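## Task

Move the red bin, and no other bin, to the bench edge closest to the arms. Then set the hook down flat on the bench next to the red bin, with its handle sticking out past that same edge. Any other bin stays upright, everything inside a bin is still inside it at the end, and neither bench is shifted.

## Robot and tools

ROBOTS. Three identical Kinova Gen3 arms, arm1, arm2 and arm3. Each has seven revolute joints, a Robotiq 2F-85 two-finger gripper and a wrist camera. The hand reaches roughly 1.0 m from the joint 1 axis. Two fixed room cameras, room_a and room_b, look at the scene; all five cameras give 896x504 images (room cameras wide, about 80 deg vertical view; wrist cameras narrow, about 31 deg).

FRAMES. Everything is in one scene frame: origin on the floor, +z up. Each arm's foot (base_link) faces along its own +x. Feet in metres: arm1 x=-0.925 y=-0.001 z=+0.573 quat_wxyz=(+0.660, +0.000, +0.001, +0.751); arm2 x=+0.000 y=-0.009 z=+0.642 quat_wxyz=(+0.659, -0.007, +0.005, +0.752); arm3 x=+0.923 y=+0.013 z=+0.577 quat_wxyz=(+0.681, +0.003, +0.006, +0.732). So the three sit in a row along x, all turned about the same way. The hand point lies between the finger pads, about 2 cm back from the fingertips when shut or half open and 0.5 cm when fully open; its z axis runs along the fingers and the fingers move along its y axis.

TOOL move. Arguments arm1, arm2, arm3 and cameras. Each arm argument is its own object holding a "joints" object, keyed by joint name: joint1_rad to joint7_rad in radians and gripper_m in metres. Every value is an absolute target, never an offset from the current reading. Any joint or arm you omit gets no new target but may still be driving toward an earlier one. Ranges: joint1_rad, joint3_rad, joint5_rad, joint7_rad -69.115 to 69.115 (continuous turns); joint2_rad -2.249 to 2.249; joint4_rad -2.579 to 2.579; joint6_rad -2.099 to 2.099; gripper_m 0 to 0.085 (fingertip gap). Tolerance for done is 0.01 rad, or 0.003 m for the gripper. Signs: joint1 positive turns the arm clockwise viewed from above, and at 0 the arm points along its foot's +x; joint2 at 0 is upright, positive leans forward; joint4 at 0 is a straight elbow, positive bends the same way as positive joint2 (with joint3 at 0); joint6 at 0 is a straight wrist, positive bends like positive joint4 (with joint5 at 0); joint3 and joint5 spin the upper arm and forearm about their lengths; joint7 positive rolls the hand counter-clockwise seen from behind it. Joint speeds are capped near 1.39 rad/s (joints 1-4) and 1.22 rad/s (joints 5-7); one arm's joints start and finish together, so the hand can sweep a wide arc. Big moves may still be under way when the result returns. cameras: list of names from arm1_cam_wrist, arm2_cam_wrist, arm3_cam_wrist, room_a, room_b, or ["all"]; omitted means all, [] means none. Unknown keys or camera names make the call invalid; out-of-range numbers get it refused. A call with no arm action just reports full state. Example: {"arm1": {"joints": {"gripper_m": 0.05}}, "arm2": {"joints": {"joint1_rad": 0.3}}}.

TOOL wait: seconds from 0 to 10, plus optional cameras; commands nothing new and returns state and images. TOOL zoom_image: camera name and region [x0, y0, x1, y1] in pixels of that camera's latest image, top-left origin, at most 504 by 504. TOOL read_manual: section "licences", only licence text. TOOL finished_scene: scene = the number of the scene being closed; irreversible, and the goal must hold without the robots afterwards. After closing the first scene, make no further call in that reply.

RESULTS. A "move" line lists each arm sent a motion as done or its worst status. joint_status per joint: done; off_target (stopped short, maybe still pushing); time_out (target dropped, holds where it stopped); not_followed (a collision check withheld the arm's targets, it may retry until given new ones); limit_stop_at_motor_heat (resend the target). on_its_own reports uncommanded behaviour. Arms not in the action appear under "as last shown" with "not commanded" statuses. joint_positions, Joint velocities (rad/s, "within noise" when still), joint torques (signed toward larger joint values, with offsets and noise) and Flange force (hand x y z, includes held weight, noisy, may say "no reading") follow. The "pictures" line gives image order; images can lag the state slightly. MOTOR HOT warns above 60 °C; OVER-TEMPERATURE FAULT means the arm sagged and is stopped. If a call is refused or stopped, the later move, wait and finished_scene calls in that reply are skipped.

CAUTIONS. The arms do not stop on contact; they keep pushing hard. Never press arms together, and never close a gripper on another arm's fingers. Torque limits are 104.5 N m (joints 1-4) and 51.3 N m (joints 5-7); exceeding one, or lagging the plan by over 5 degrees, freezes that arm for 10 s. Do not knock items off the bench or onto the floor, drop or fling parts, release moving parts, hit fixed things, or squeeze a part hard while it still rests on something. For a firm grip, open wide and close to a gap well below the object's width. Long holds, stretched poses and pushing at unreachable targets heat motors. The simulation keeps running while you think, with the last commands held, and loose objects may be nudged occasionally.

Each tool is called after ">>>" as name(argument=value, ...) on one line, values as JSON.

## Session

>>> move()

Scene clock: 0.00 s.
Joint torques (N m): no reading
Flange force (N): no reading
Joint velocities: within noise
arm1.joint_positions: joint1_rad=-0.014 joint2_rad=-0.435 joint3_rad=-0.054 joint4_rad=+1.354 joint5_rad=-0.084 joint6_rad=+1.957 joint7_rad=+1.310 gripper_m=+0.085
arm1.joint_status: not commanded
arm1.hand: x=-0.9593 y=+0.1495 z=+1.1295 quat_wxyz=(-0.048, +0.692, -0.710, -0.124) (m; scene frame)
arm2.joint_positions: joint1_rad=-0.837 joint2_rad=-0.582 joint3_rad=-0.020 joint4_rad=+1.561 joint5_rad=-0.026 joint6_rad=+1.842 joint7_rad=+1.136 gripper_m=+0.085
arm2.joint_status: not commanded
arm2.hand: x=-0.1005 y=+0.0815 z=+1.1571 quat_wxyz=(+0.000, +0.865, -0.477, -0.154) (m; scene frame)
arm3.joint_positions: joint1_rad=-0.696 joint2_rad=-0.410 joint3_rad=-0.040 joint4_rad=+1.398 joint5_rad=-0.129 joint6_rad=+1.982 joint7_rad=+0.798 gripper_m=+0.085
arm3.joint_status: not commanded
arm3.hand: x=+0.8127 y=+0.1055 z=+1.1164 quat_wxyz=(+0.055, +0.736, -0.669, -0.088) (m; scene frame)
pictures: arm1_cam_wrist, arm2_cam_wrist, arm3_cam_wrist, room_a, room_b

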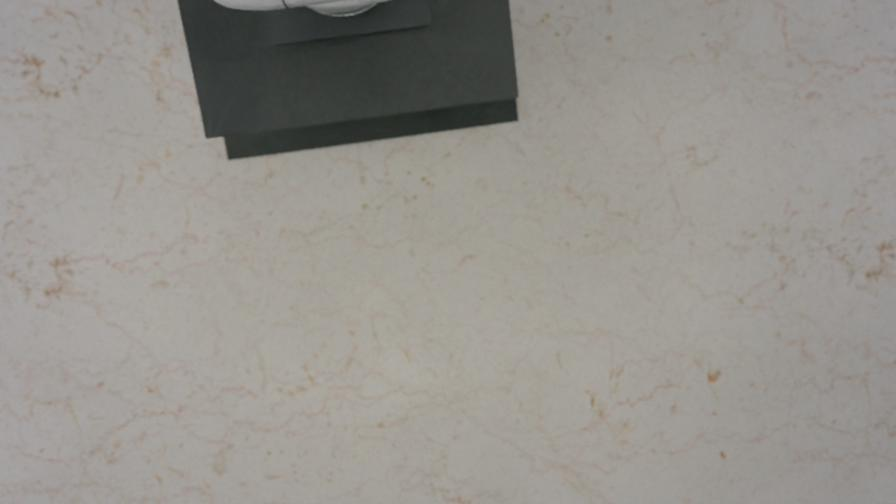

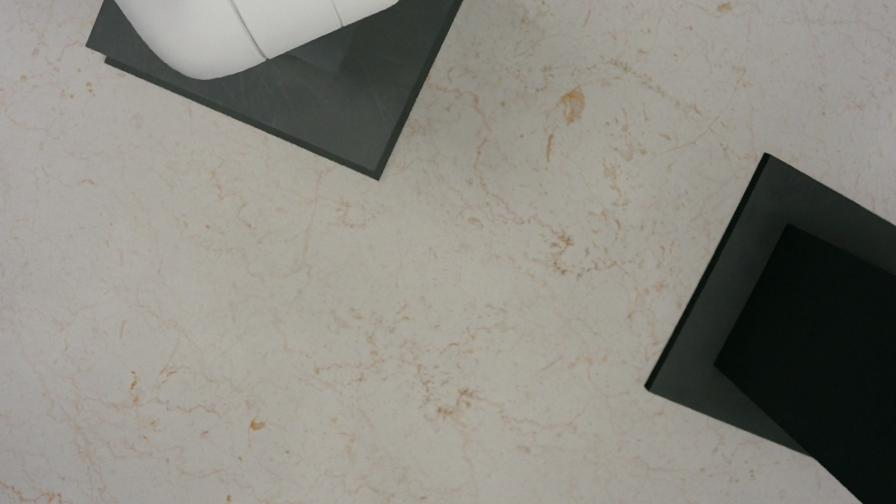

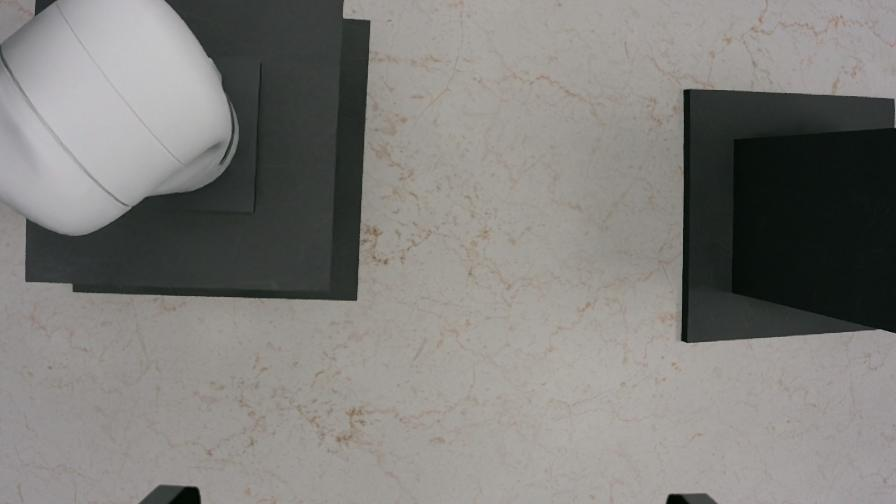

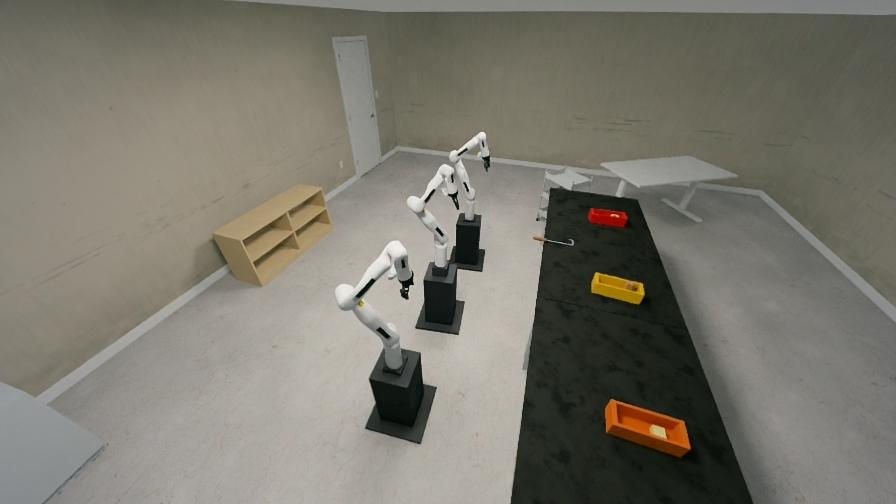

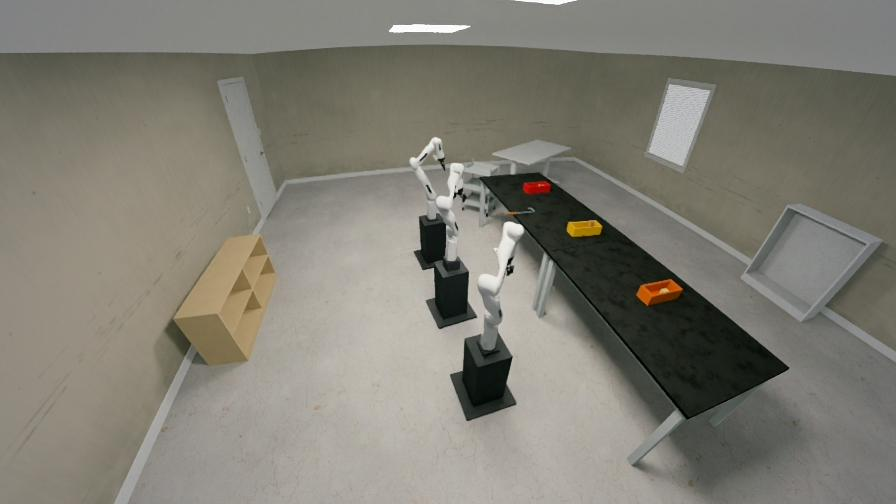

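>>> zoom_image(camera="room_a", region=[460, 140, 700, 320])

>>> zoom_image(camera="room_b", region=[400, 130, 720, 320])

>>> move(arm1={"joints":{"joint1_rad":0.13,"joint2_rad":-0.2,"joint3_rad":0,"joint4_rad":1.3,"joint5_rad":0,"joint6_rad":1.0,"joint7_rad":-1.571}}, arm2={"joints":{"joint1_rad":-0.6,"joint2_rad":-0.2,"joint3_rad":0,"joint4_rad":1.3,"joint5_rad":0,"joint6_rad":1.0,"joint7_rad":-1.571}})

Scaled by 2.100 from the camera's 896x504 image, which has a finer 1280x720 frame.

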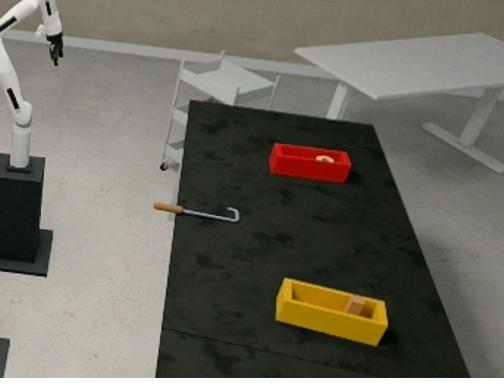

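Scaled by 1.575 from the camera's 896x504 image, which has a finer 1280x720 frame.

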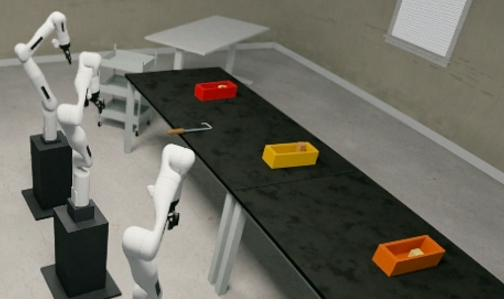

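Scene clock: 7.93 s.
Joint torques (N m): arm1=[-0.52 -6.03 -0.14 -10.49 -0.24 -2.24 -0.06] | arm2=[-1.68 -5.11 0.32 -12.33 -0.24 -2.54 0.15] | arm3=[0.83 0.44 1.23 -7.89 -0.09 -0.3 -0.14]
Flange force (N): arm1=[-1.0 -0.4 -0.3] | arm2=[-11.6 -3.5 -1.0] | arm3=[2.6 2.3 1.6]
move: arm1 done; arm2 done
Joint velocities: within noise
arm1.joint_positions: joint1_rad=+0.130 joint2_rad=-0.200 joint3_rad=+0.000 joint4_rad=+1.300 joint5_rad=+0.000 joint6_rad=+1.000 joint7_rad=-1.571 gripper_m=+0.085
arm1.joint_status: all done
arm1.hand: x=-0.8993 y=+0.4654 z=+1.2547 quat_wxyz=(+0.351, -0.614, -0.613, -0.352) (m; scene frame)
arm2.joint_positions: joint1_rad=-0.600 joint2_rad=-0.200 joint3_rad=+0.000 joint4_rad=+1.300 joint5_rad=+0.000 joint6_rad=+1.000 joint7_rad=-1.571 gripper_m=+0.085
arm2.joint_status: all done
arm2.hand: x=-0.2957 y=+0.3642 z=+1.3179 quat_wxyz=(+0.450, -0.356, -0.795, -0.197) (m; scene frame)
arm3: as last shown
pictures: arm1_cam_wrist, arm2_cam_wrist, arm3_cam_wrist, room_a, room_b

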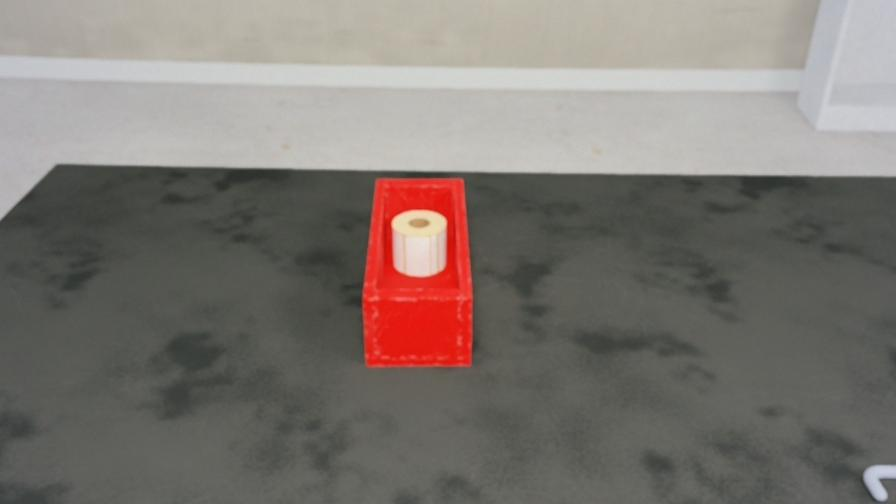

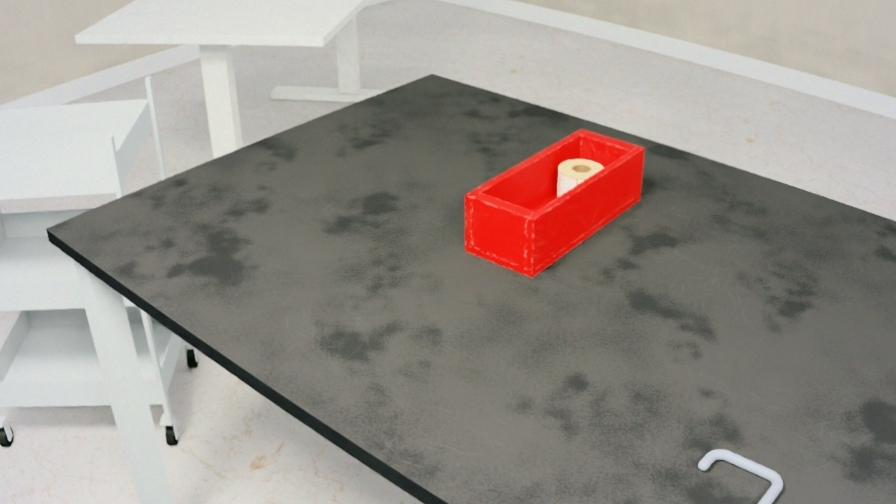

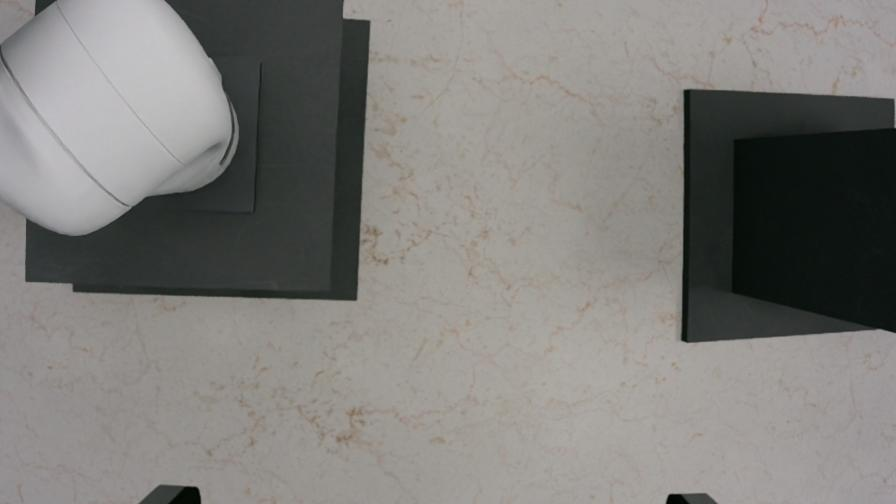

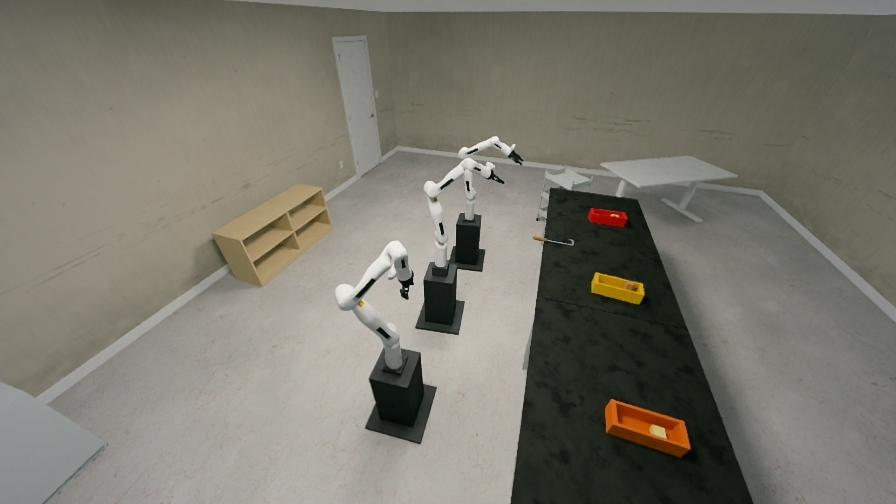

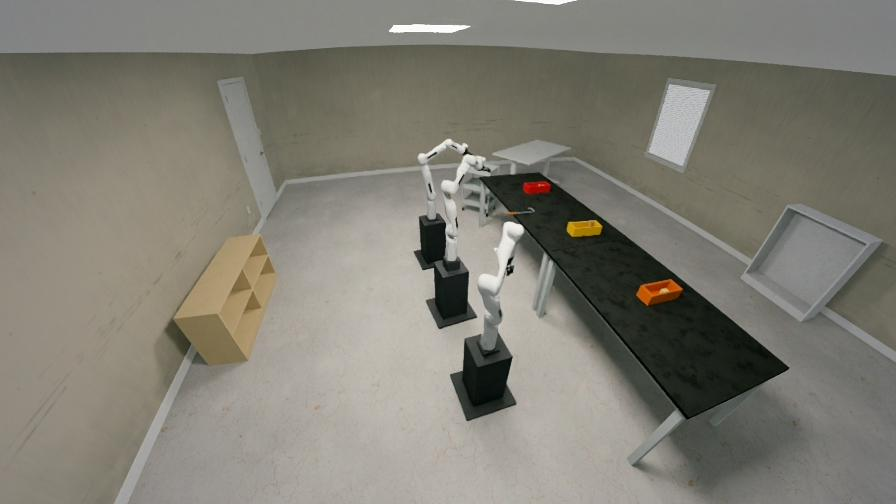

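>>> move(arm1={"joints":{"joint1_rad":0.5,"joint2_rad":0.518,"joint3_rad":0,"joint4_rad":0.681,"joint5_rad":0,"joint6_rad":1.551,"joint7_rad":-1.571}}, cameras=["arm1_cam_wrist"])

Scene clock: 16.27 s.
Joint torques (N m): arm1=[-0.52 -18.84 0.14 -9.38 -0.23 -0.86 -0.09] | arm2=[-1.64 -5.11 0.28 -12.35 -0.24 -2.54 0.15] | arm3=[0.84 0.49 1.22 -7.91 -0.08 -0.28 -0.18]
Flange force (N): arm1=[-2.7 1.0 -0.1] | arm2=[-11.6 -3.4 -1.0] | arm3=[2.5 2.1 1.7]
move: arm1 done
Joint velocities: within noise
arm1.joint_positions: joint1_rad=+0.500 joint2_rad=+0.518 joint3_rad=+0.000 joint4_rad=+0.681 joint5_rad=+0.000 joint6_rad=+1.551 joint7_rad=-1.571 gripper_m=+0.085
arm1.joint_status: all done
arm1.hand: x=-0.6766 y=+0.5686 z=+1.0487 quat_wxyz=(+0.109, -0.810, -0.554, -0.160) (m; scene frame)
arm2, arm3: as last shown
pictures: arm1_cam_wrist

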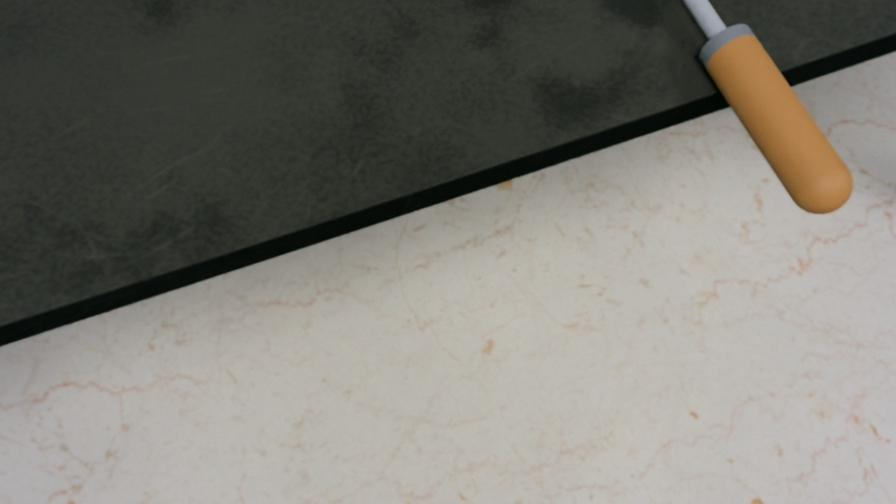

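>>> move(arm1={"joints":{"joint1_rad":1.187,"joint2_rad":1.202,"joint3_rad":0,"joint4_rad":1.257,"joint5_rad":1.159,"joint6_rad":-1.256,"joint7_rad":-2.189}}, arm2={"joints":{"joint1_rad":-0.3,"joint2_rad":-0.5,"joint3_rad":0,"joint4_rad":1.5,"joint5_rad":0,"joint6_rad":1.3,"joint7_rad":-1.571}})

Scene clock: 31.70 s.
Joint torques (N m): arm1=[-0.44 -25.23 -2.1 -7.12 -1.86 -2.02 -0.05] | arm2=[-1.57 1.16 0.21 -11.59 -0.19 -2.19 0.16] | arm3=[0.83 0.47 1.19 -7.89 -0.07 -0.29 -0.16]
Flange force (N): arm1=[2.1 -0.8 -2.1] | arm2=[-9.6 -4.1 3.0] | arm3=[2.5 2.1 1.6]
move: arm1 done; arm2 done
Joint velocities: within noise
arm1.joint_positions: joint1_rad=+1.187 joint2_rad=+1.202 joint3_rad=+0.000 joint4_rad=+1.257 joint5_rad=+1.159 joint6_rad=-1.256 joint7_rad=-2.189 gripper_m=+0.085
arm1.joint_status: all done
arm1.hand: x=-0.3975 y=+0.5790 z=+0.7645 quat_wxyz=(+0.500, -0.501, -0.500, -0.499) (m; scene frame)
arm2.joint_positions: joint1_rad=-0.300 joint2_rad=-0.500 joint3_rad=+0.000 joint4_rad=+1.500 joint5_rad=+0.000 joint6_rad=+1.300 joint7_rad=-1.571 gripper_m=+0.085
arm2.joint_status: all done
arm2.hand: x=-0.1038 y=+0.2789 z=+1.2539 quat_wxyz=(+0.338, -0.494, -0.771, -0.215) (m; scene frame)
arm3: as last shown
pictures: arm1_cam_wrist, arm2_cam_wrist, arm3_cam_wrist, room_a, room_b

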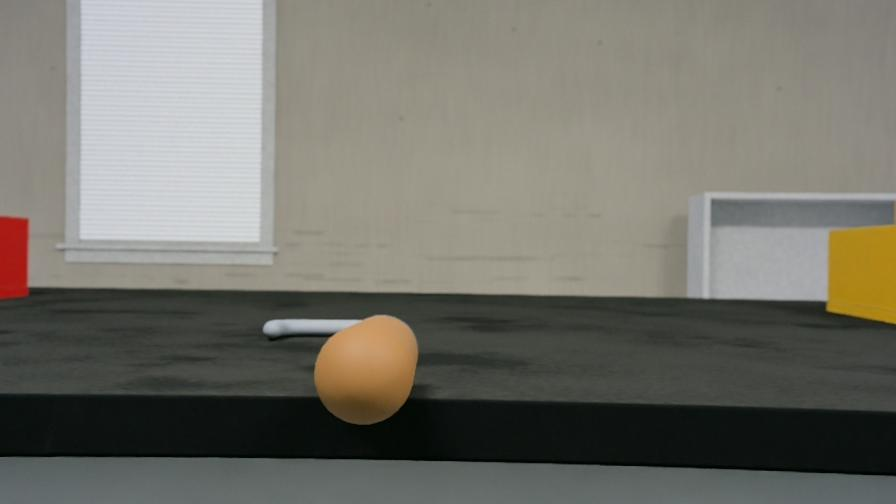

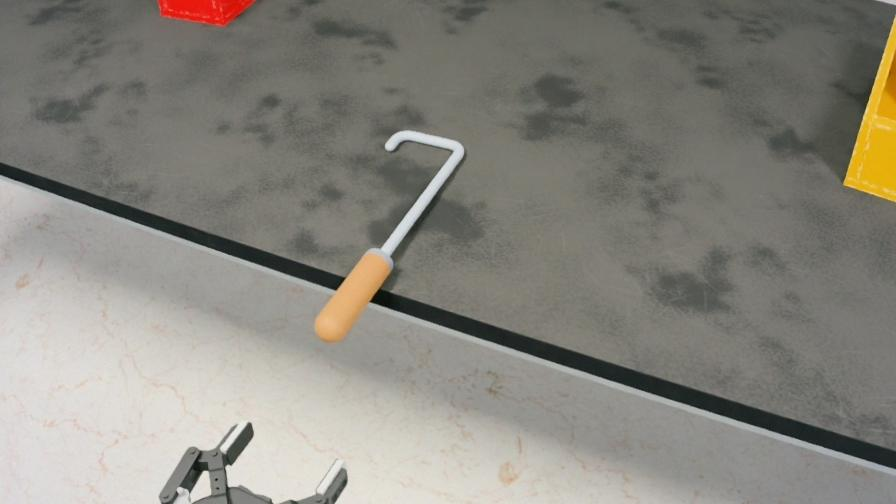

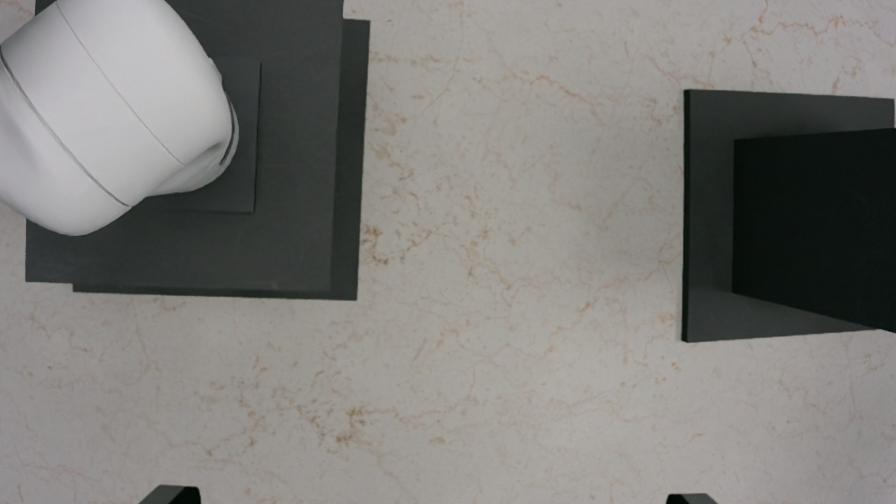

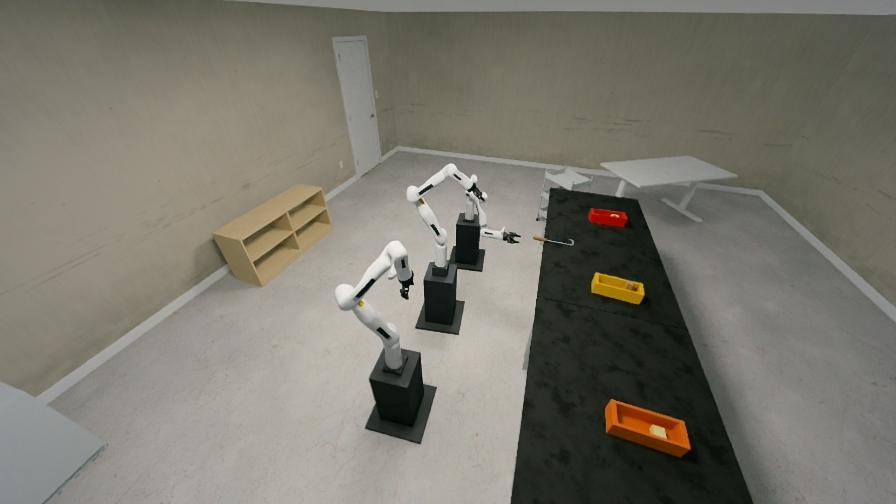

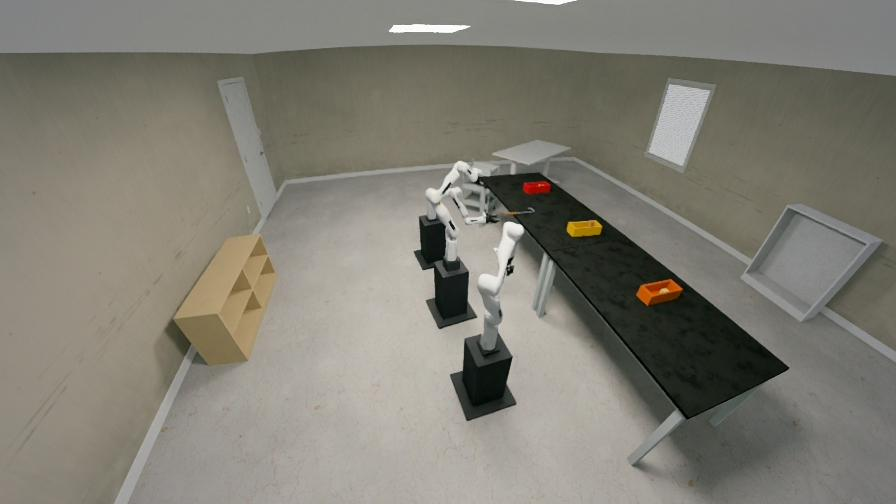

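>>> move(arm1={"joints":{"joint1_rad":0.978,"joint2_rad":1.286,"joint3_rad":0,"joint4_rad":0.949,"joint5_rad":1.073,"joint6_rad":-1.024,"joint7_rad":-2.335}}, cameras=["arm1_cam_wrist","arm2_cam_wrist"])

>>> zoom_image(camera="arm2_cam_wrist", region=[200, 120, 500, 420])

Scene clock: 36.37 s.
Joint torques (N m): arm1=[-0.57 -27.55 -1.7 -8.95 -1.95 -1.88 -0.05] | arm2=[-1.66 1.18 0.22 -11.55 -0.23 -2.2 0.16] | arm3=[0.86 0.45 1.2 -7.91 -0.1 -0.28 -0.16]
Flange force (N): arm1=[2.2 -0.8 -2.4] | arm2=[-9.5 -4.2 2.9] | arm3=[2.4 2.1 1.7]
move: arm1 done
Joint velocities: within noise
arm1.joint_positions: joint1_rad=+0.978 joint2_rad=+1.286 joint3_rad=+0.000 joint4_rad=+0.949 joint5_rad=+1.073 joint6_rad=-1.024 joint7_rad=-2.335 gripper_m=+0.085
arm1.joint_status: all done
arm1.hand: x=-0.4191 y=+0.7225 z=+0.7813 quat_wxyz=(+0.500, -0.500, -0.500, -0.500) (m; scene frame)
arm2, arm3: as last shown
pictures: arm1_cam_wrist, arm2_cam_wrist

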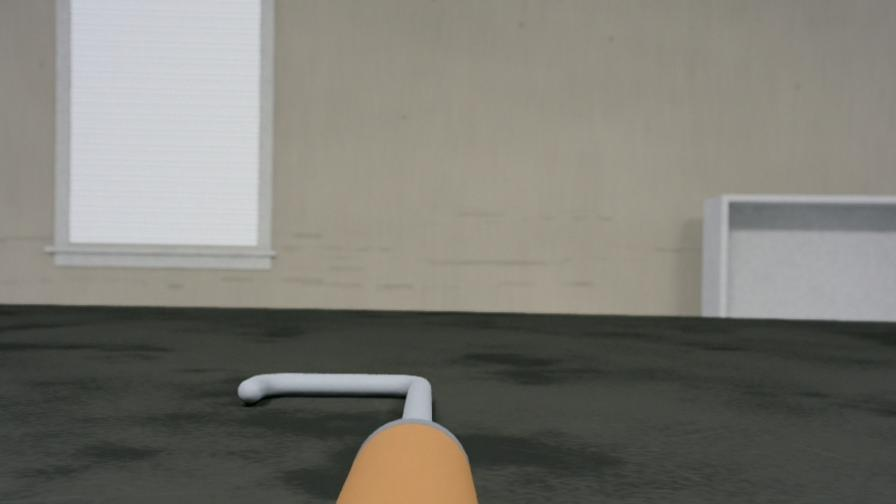

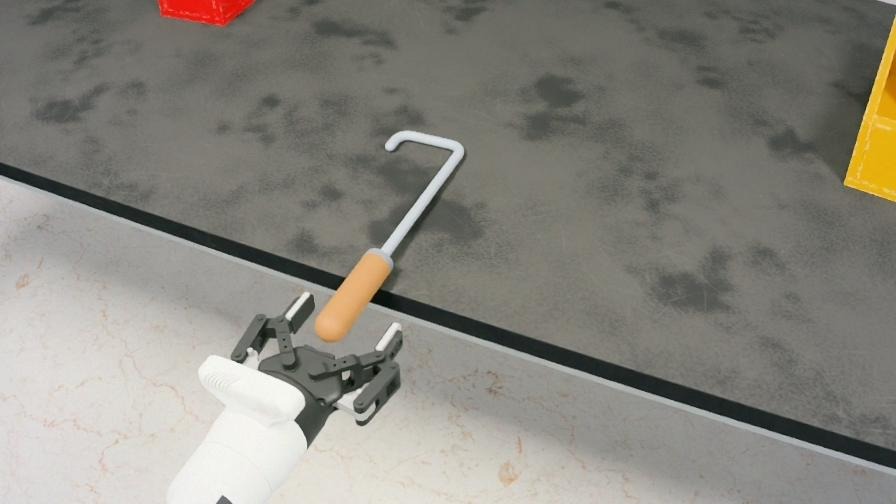

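Scaled by 1.680 from the camera's 896x504 image, which has a finer 1280x720 frame.

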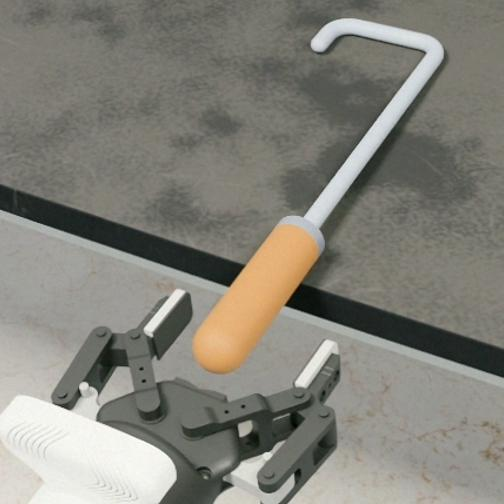

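>>> move(arm1={"joints":{"joint1_rad":0.953,"joint2_rad":1.306,"joint3_rad":0,"joint4_rad":0.897,"joint5_rad":1.070,"joint6_rad":-0.991,"joint7_rad":-2.357}}, cameras=[])

>>> move(arm1={"joints":{"gripper_m":0.0}}, cameras=["arm1_cam_wrist","arm2_cam_wrist"])

>>> zoom_image(camera="arm2_cam_wrist", region=[200, 120, 500, 420])

Scene clock: 40.17 s.
Joint torques (N m): arm1=[-0.6 -27.99 -1.79 -9.21 -1.95 -1.86 -0.08] | arm2=[-1.67 1.17 0.2 -11.57 -0.21 -2.16 0.18] | arm3=[0.83 0.5 1.19 -7.9 -0.09 -0.28 -0.15]
Flange force (N): arm1=[2.0 -0.8 -2.5] | arm2=[-9.6 -4.2 3.1] | arm3=[2.5 2.1 1.7]
move: arm1 done
Joint velocities: within noise
arm1.joint_positions: joint1_rad=+0.953 joint2_rad=+1.306 joint3_rad=+0.000 joint4_rad=+0.897 joint5_rad=+1.070 joint6_rad=-0.991 joint7_rad=-2.357 gripper_m=+0.085
arm1.joint_status: all done
arm1.hand: x=-0.4235 y=+0.7407 z=+0.7811 quat_wxyz=(+0.500, -0.500, -0.500, -0.500) (m; scene frame)
arm2, arm3: as last shown
pictures: none
No camera images: "cameras" was empty.

Scene clock: 41.27 s.
Joint torques (N m): arm1=[-0.16 -27.63 -1.72 -8.94 -2.04 -1.95 -0.11] | arm2=[-1.63 1.15 0.22 -11.58 -0.21 -2.17 0.17] | arm3=[0.82 0.43 1.22 -7.86 -0.09 -0.29 -0.15]
Flange force (N): arm1=[2.5 -0.5 -1.3] | arm2=[-9.5 -4.2 3.1] | arm3=[2.5 2.3 1.5]
move: arm1 off_target
Joint velocities: within noise
arm1.joint_positions: joint1_rad=+0.953 joint2_rad=+1.306 joint3_rad=+0.000 joint4_rad=+0.897 joint5_rad=+1.070 joint6_rad=-0.991 joint7_rad=-2.357 gripper_m=+0.028
arm1.joint_status: gripper_m off_target (ended at +0.028, target +0.000)
arm1.hand: x=-0.4235 y=+0.7407 z=+0.7811 quat_wxyz=(+0.500, -0.500, -0.500, -0.500) (m; scene frame)
arm2, arm3: as last shown
pictures: arm1_cam_wrist, arm2_cam_wrist

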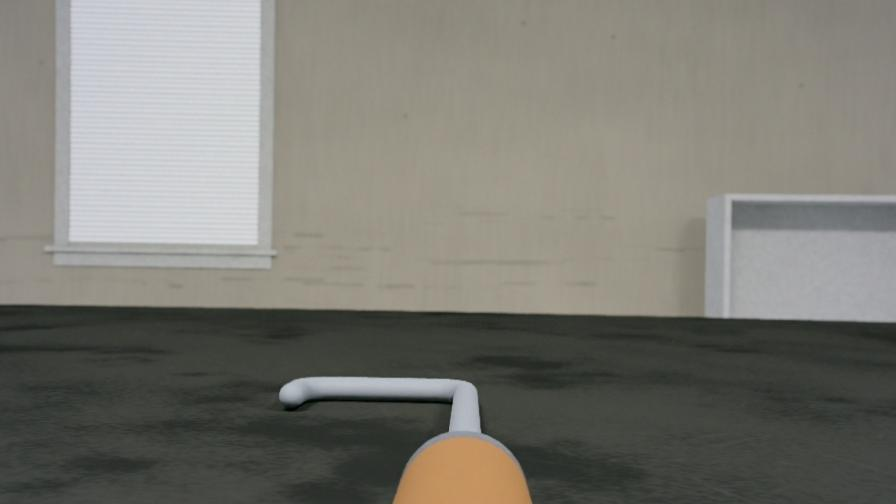

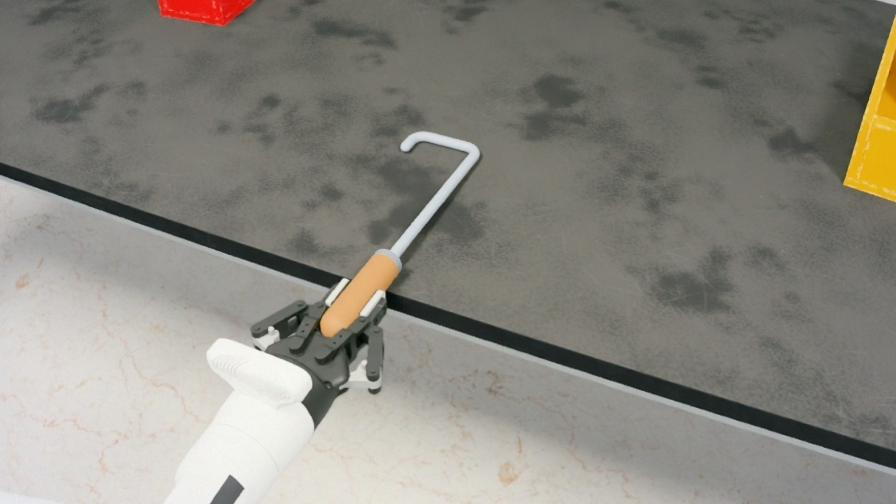

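Scaled by 1.680 from the camera's 896x504 image, which has a finer 1280x720 frame.

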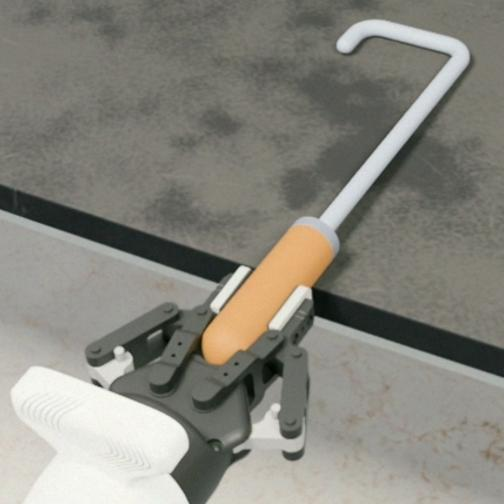

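>>> move(arm1={"joints":{"joint1_rad":0.953,"joint2_rad":1.0585,"joint3_rad":0,"joint4_rad":0.8836,"joint5_rad":1.247,"joint6_rad":-0.8855,"joint7_rad":-2.654}}, cameras=["arm1_cam_wrist","arm2_cam_wrist"])

Scene clock: 46.63 s.
Joint torques (N m): arm1=[-0.54 -30.84 -2.69 -12.45 -3.31 -1.9 -0.14] | arm2=[-1.65 1.16 0.21 -11.54 -0.22 -2.18 0.15] | arm3=[0.83 0.48 1.23 -7.92 -0.09 -0.29 -0.14]
Flange force (N): arm1=[-2.4 -0.7 -2.3] | arm2=[-9.4 -4.2 2.9] | arm3=[2.6 2.2 1.7]
move: arm1 done
Joint velocities: within noise
arm1.joint_positions: joint1_rad=+0.953 joint2_rad=+1.059 joint3_rad=+0.000 joint4_rad=+0.884 joint5_rad=+1.247 joint6_rad=-0.886 joint7_rad=-2.654 gripper_m=+0.028
arm1.joint_status: all done
arm1.hand: x=-0.4236 y=+0.7409 z=+0.9488 quat_wxyz=(+0.500, -0.501, -0.500, -0.500) (m; scene frame)
arm2, arm3: as last shown
pictures: arm1_cam_wrist, arm2_cam_wrist

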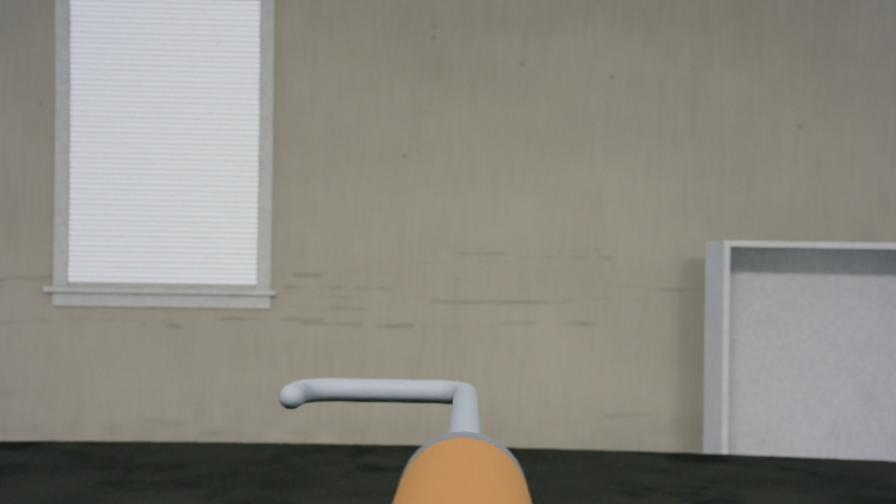

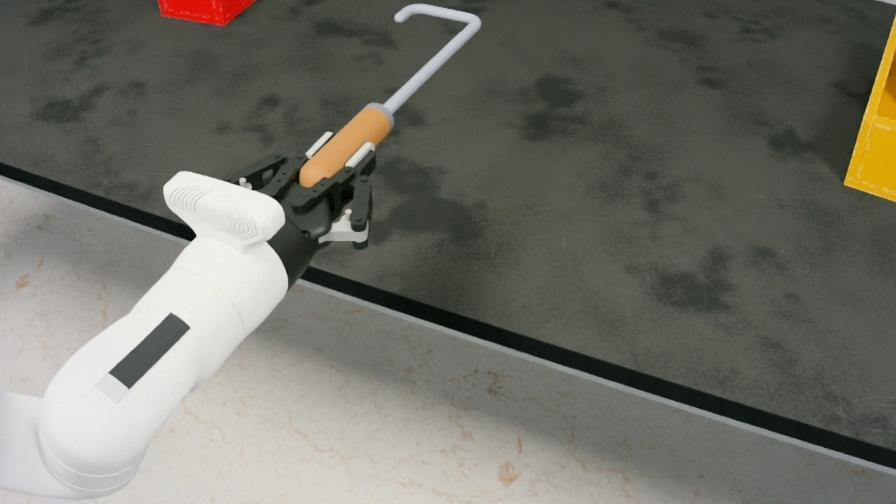

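>>> move(arm1={"joints":{"joint1_rad":0.058,"joint2_rad":0.6255,"joint3_rad":0,"joint4_rad":1.632,"joint5_rad":-0.111,"joint6_rad":-0.689,"joint7_rad":0.086}}, arm2={"joints":{"joint1_rad":-0.7,"joint2_rad":-0.5,"joint3_rad":0,"joint4_rad":1.5,"joint5_rad":0,"joint6_rad":1.15,"joint7_rad":-1.571}}, cameras=["arm1_cam_wrist","arm2_cam_wrist"])

Scene clock: 51.40 s.
Joint torques (N m): arm1=[-0.49 -24.51 0.33 -12.35 -0.05 -4.38 -0.11] | arm2=[-1.62 0.93 0.12 -11.82 -0.25 -2.46 0.16] | arm3=[0.78 0.47 1.23 -7.91 -0.09 -0.28 -0.14]
Flange force (N): arm1=[-1.9 -2.5 -1.4] | arm2=[-9.8 -4.5 1.5] | arm3=[2.6 2.3 1.7]
move: arm1 done; arm2 done
Joint velocities: within noise
arm1.joint_positions: joint1_rad=+0.058 joint2_rad=+0.626 joint3_rad=+0.000 joint4_rad=+1.632 joint5_rad=-0.111 joint6_rad=-0.689 joint7_rad=+0.086 gripper_m=+0.028
arm1.joint_status: all done
arm1.hand: x=-0.9346 y=+0.8011 z=+0.9979 quat_wxyz=(+0.000, +0.000, -0.708, -0.706) (m; scene frame)
arm2.joint_positions: joint1_rad=-0.700 joint2_rad=-0.500 joint3_rad=+0.000 joint4_rad=+1.500 joint5_rad=+0.000 joint6_rad=+1.150 joint7_rad=-1.571 gripper_m=+0.085
arm2.joint_status: all done
arm2.hand: x=-0.2253 y=+0.2372 z=+1.2911 quat_wxyz=(+0.439, -0.321, -0.823, -0.166) (m; scene frame)
arm3.joint_positions: joint1_rad=-0.696 joint2_rad=-0.410 joint3_rad=-0.040 joint4_rad=+1.398 joint5_rad=-0.129 joint6_rad=+1.982 joint7_rad=+0.798 gripper_m=+0.085
arm3.joint_status: not commanded
arm3.hand: x=+0.8127 y=+0.1055 z=+1.1164 quat_wxyz=(+0.055, +0.736, -0.669, -0.088) (m; scene frame)
pictures: arm1_cam_wrist, arm2_cam_wrist

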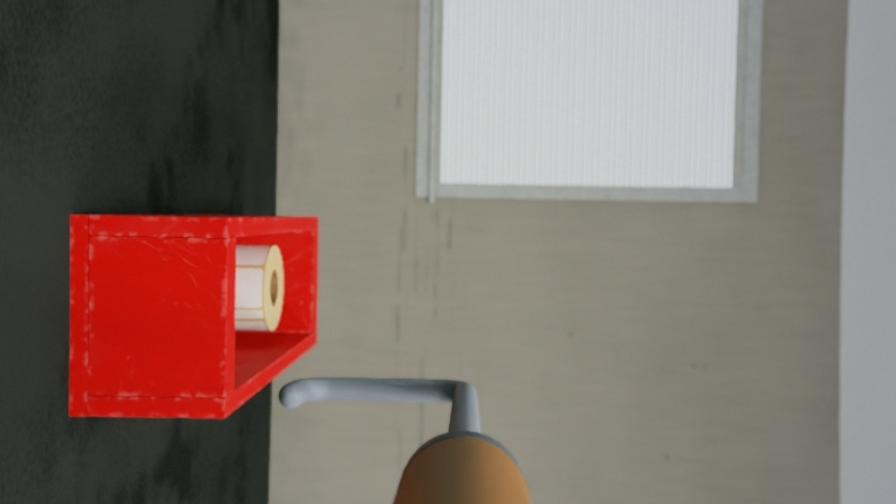

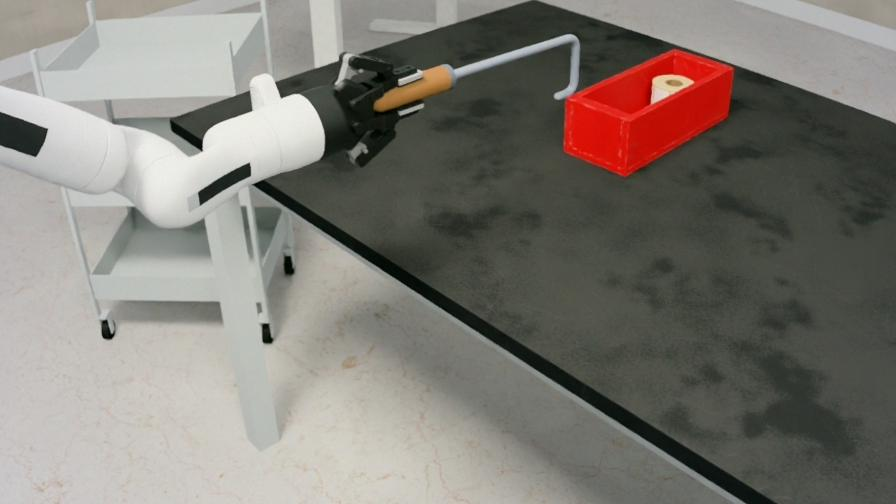

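>>> move(arm1={"joints":{"joint1_rad":0.0433,"joint2_rad":1.0132,"joint3_rad":0,"joint4_rad":0.8239,"joint5_rad":-0.3155,"joint6_rad":-0.2795,"joint7_rad":0.304}}, cameras=["arm1_cam_wrist","arm2_cam_wrist"])

>>> zoom_image(camera="arm2_cam_wrist", region=[400, 0, 800, 220])

Scene clock: 58.07 s.
Joint torques (N m): arm1=[-0.51 -32.05 0.6 -14.29 0.03 -4.15 -0.12] | arm2=[-1.66 0.94 0.14 -11.86 -0.23 -2.45 0.16] | arm3=[0.82 0.5 1.19 -7.92 -0.1 -0.31 -0.17]
Flange force (N): arm1=[-2.2 -3.4 -3.9] | arm2=[-10.0 -4.6 1.6] | arm3=[2.5 2.0 1.7]
move: arm1 done
Joint velocities: within noise
arm1.joint_positions: joint1_rad=+0.043 joint2_rad=+1.013 joint3_rad=+0.000 joint4_rad=+0.824 joint5_rad=-0.315 joint6_rad=-0.280 joint7_rad=+0.304 gripper_m=+0.028
arm1.joint_status: all done
arm1.hand: x=-0.9562 y=+0.9711 z=+0.9960 quat_wxyz=(+0.000, +0.000, -0.708, -0.707) (m; scene frame)
arm2, arm3: as last shown
pictures: arm1_cam_wrist, arm2_cam_wrist

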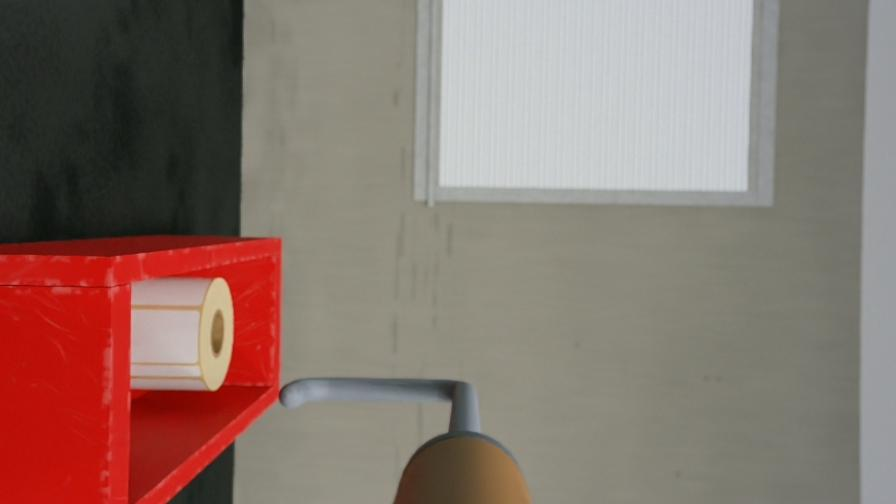

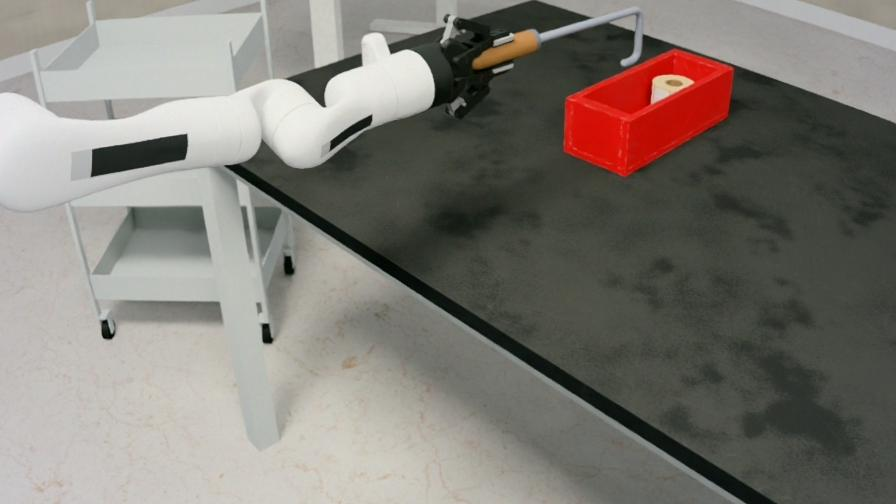

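Scaled by 1.260 from the camera's 896x504 image, which has a finer 1280x720 frame.

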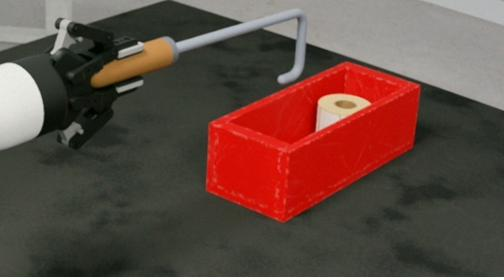

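>>> move(arm1={"joints":{"joint1_rad":0.0433,"joint2_rad":1.1423,"joint3_rad":0,"joint4_rad":0.9174,"joint5_rad":-0.181,"joint6_rad":-0.496,"joint7_rad":0.1595}}, cameras=["arm1_cam_wrist","arm2_cam_wrist"])

>>> zoom_image(camera="arm2_cam_wrist", region=[400, 0, 800, 220])

Scene clock: 60.87 s.
Joint torques (N m): arm1=[-0.51 -32.51 0.74 -13.48 0.01 -4.38 -0.15] | arm2=[-1.63 0.93 0.19 -11.78 -0.22 -2.43 0.18] | arm3=[0.82 0.51 1.22 -7.88 -0.09 -0.33 -0.15]
Flange force (N): arm1=[-1.9 -2.2 -3.0] | arm2=[-9.7 -4.8 1.5] | arm3=[2.6 2.2 1.5]
move: arm1 done
Joint velocities: within noise
arm1.joint_positions: joint1_rad=+0.043 joint2_rad=+1.142 joint3_rad=+0.000 joint4_rad=+0.917 joint5_rad=-0.181 joint6_rad=-0.496 joint7_rad=+0.160 gripper_m=+0.028
arm1.joint_status: all done
arm1.hand: x=-0.9561 y=+0.9709 z=+0.8834 quat_wxyz=(+0.000, +0.000, -0.708, -0.707) (m; scene frame)
arm2, arm3: as last shown
pictures: arm1_cam_wrist, arm2_cam_wrist

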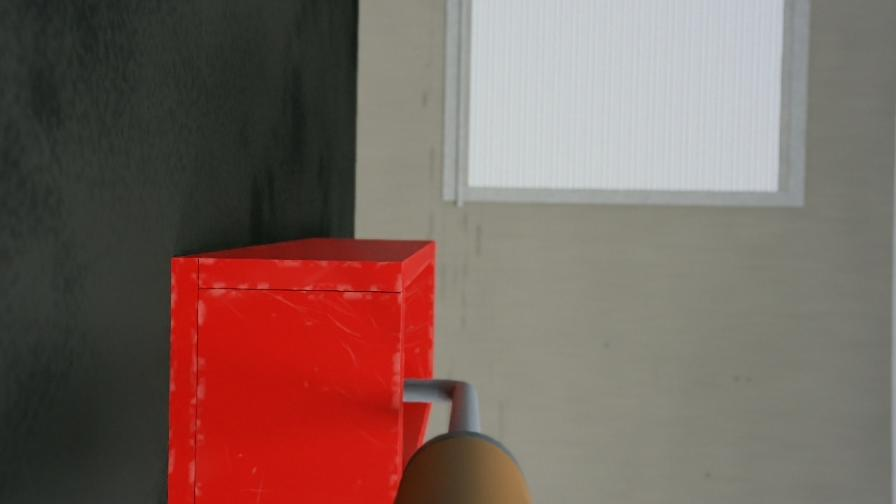

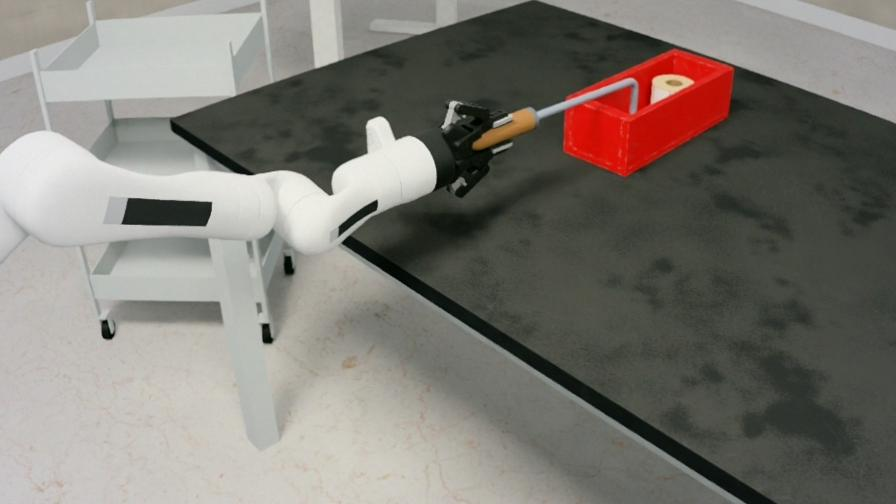

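Scaled by 1.260 from the camera's 896x504 image, which has a finer 1280x720 frame.

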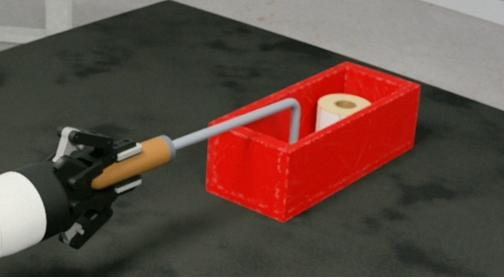

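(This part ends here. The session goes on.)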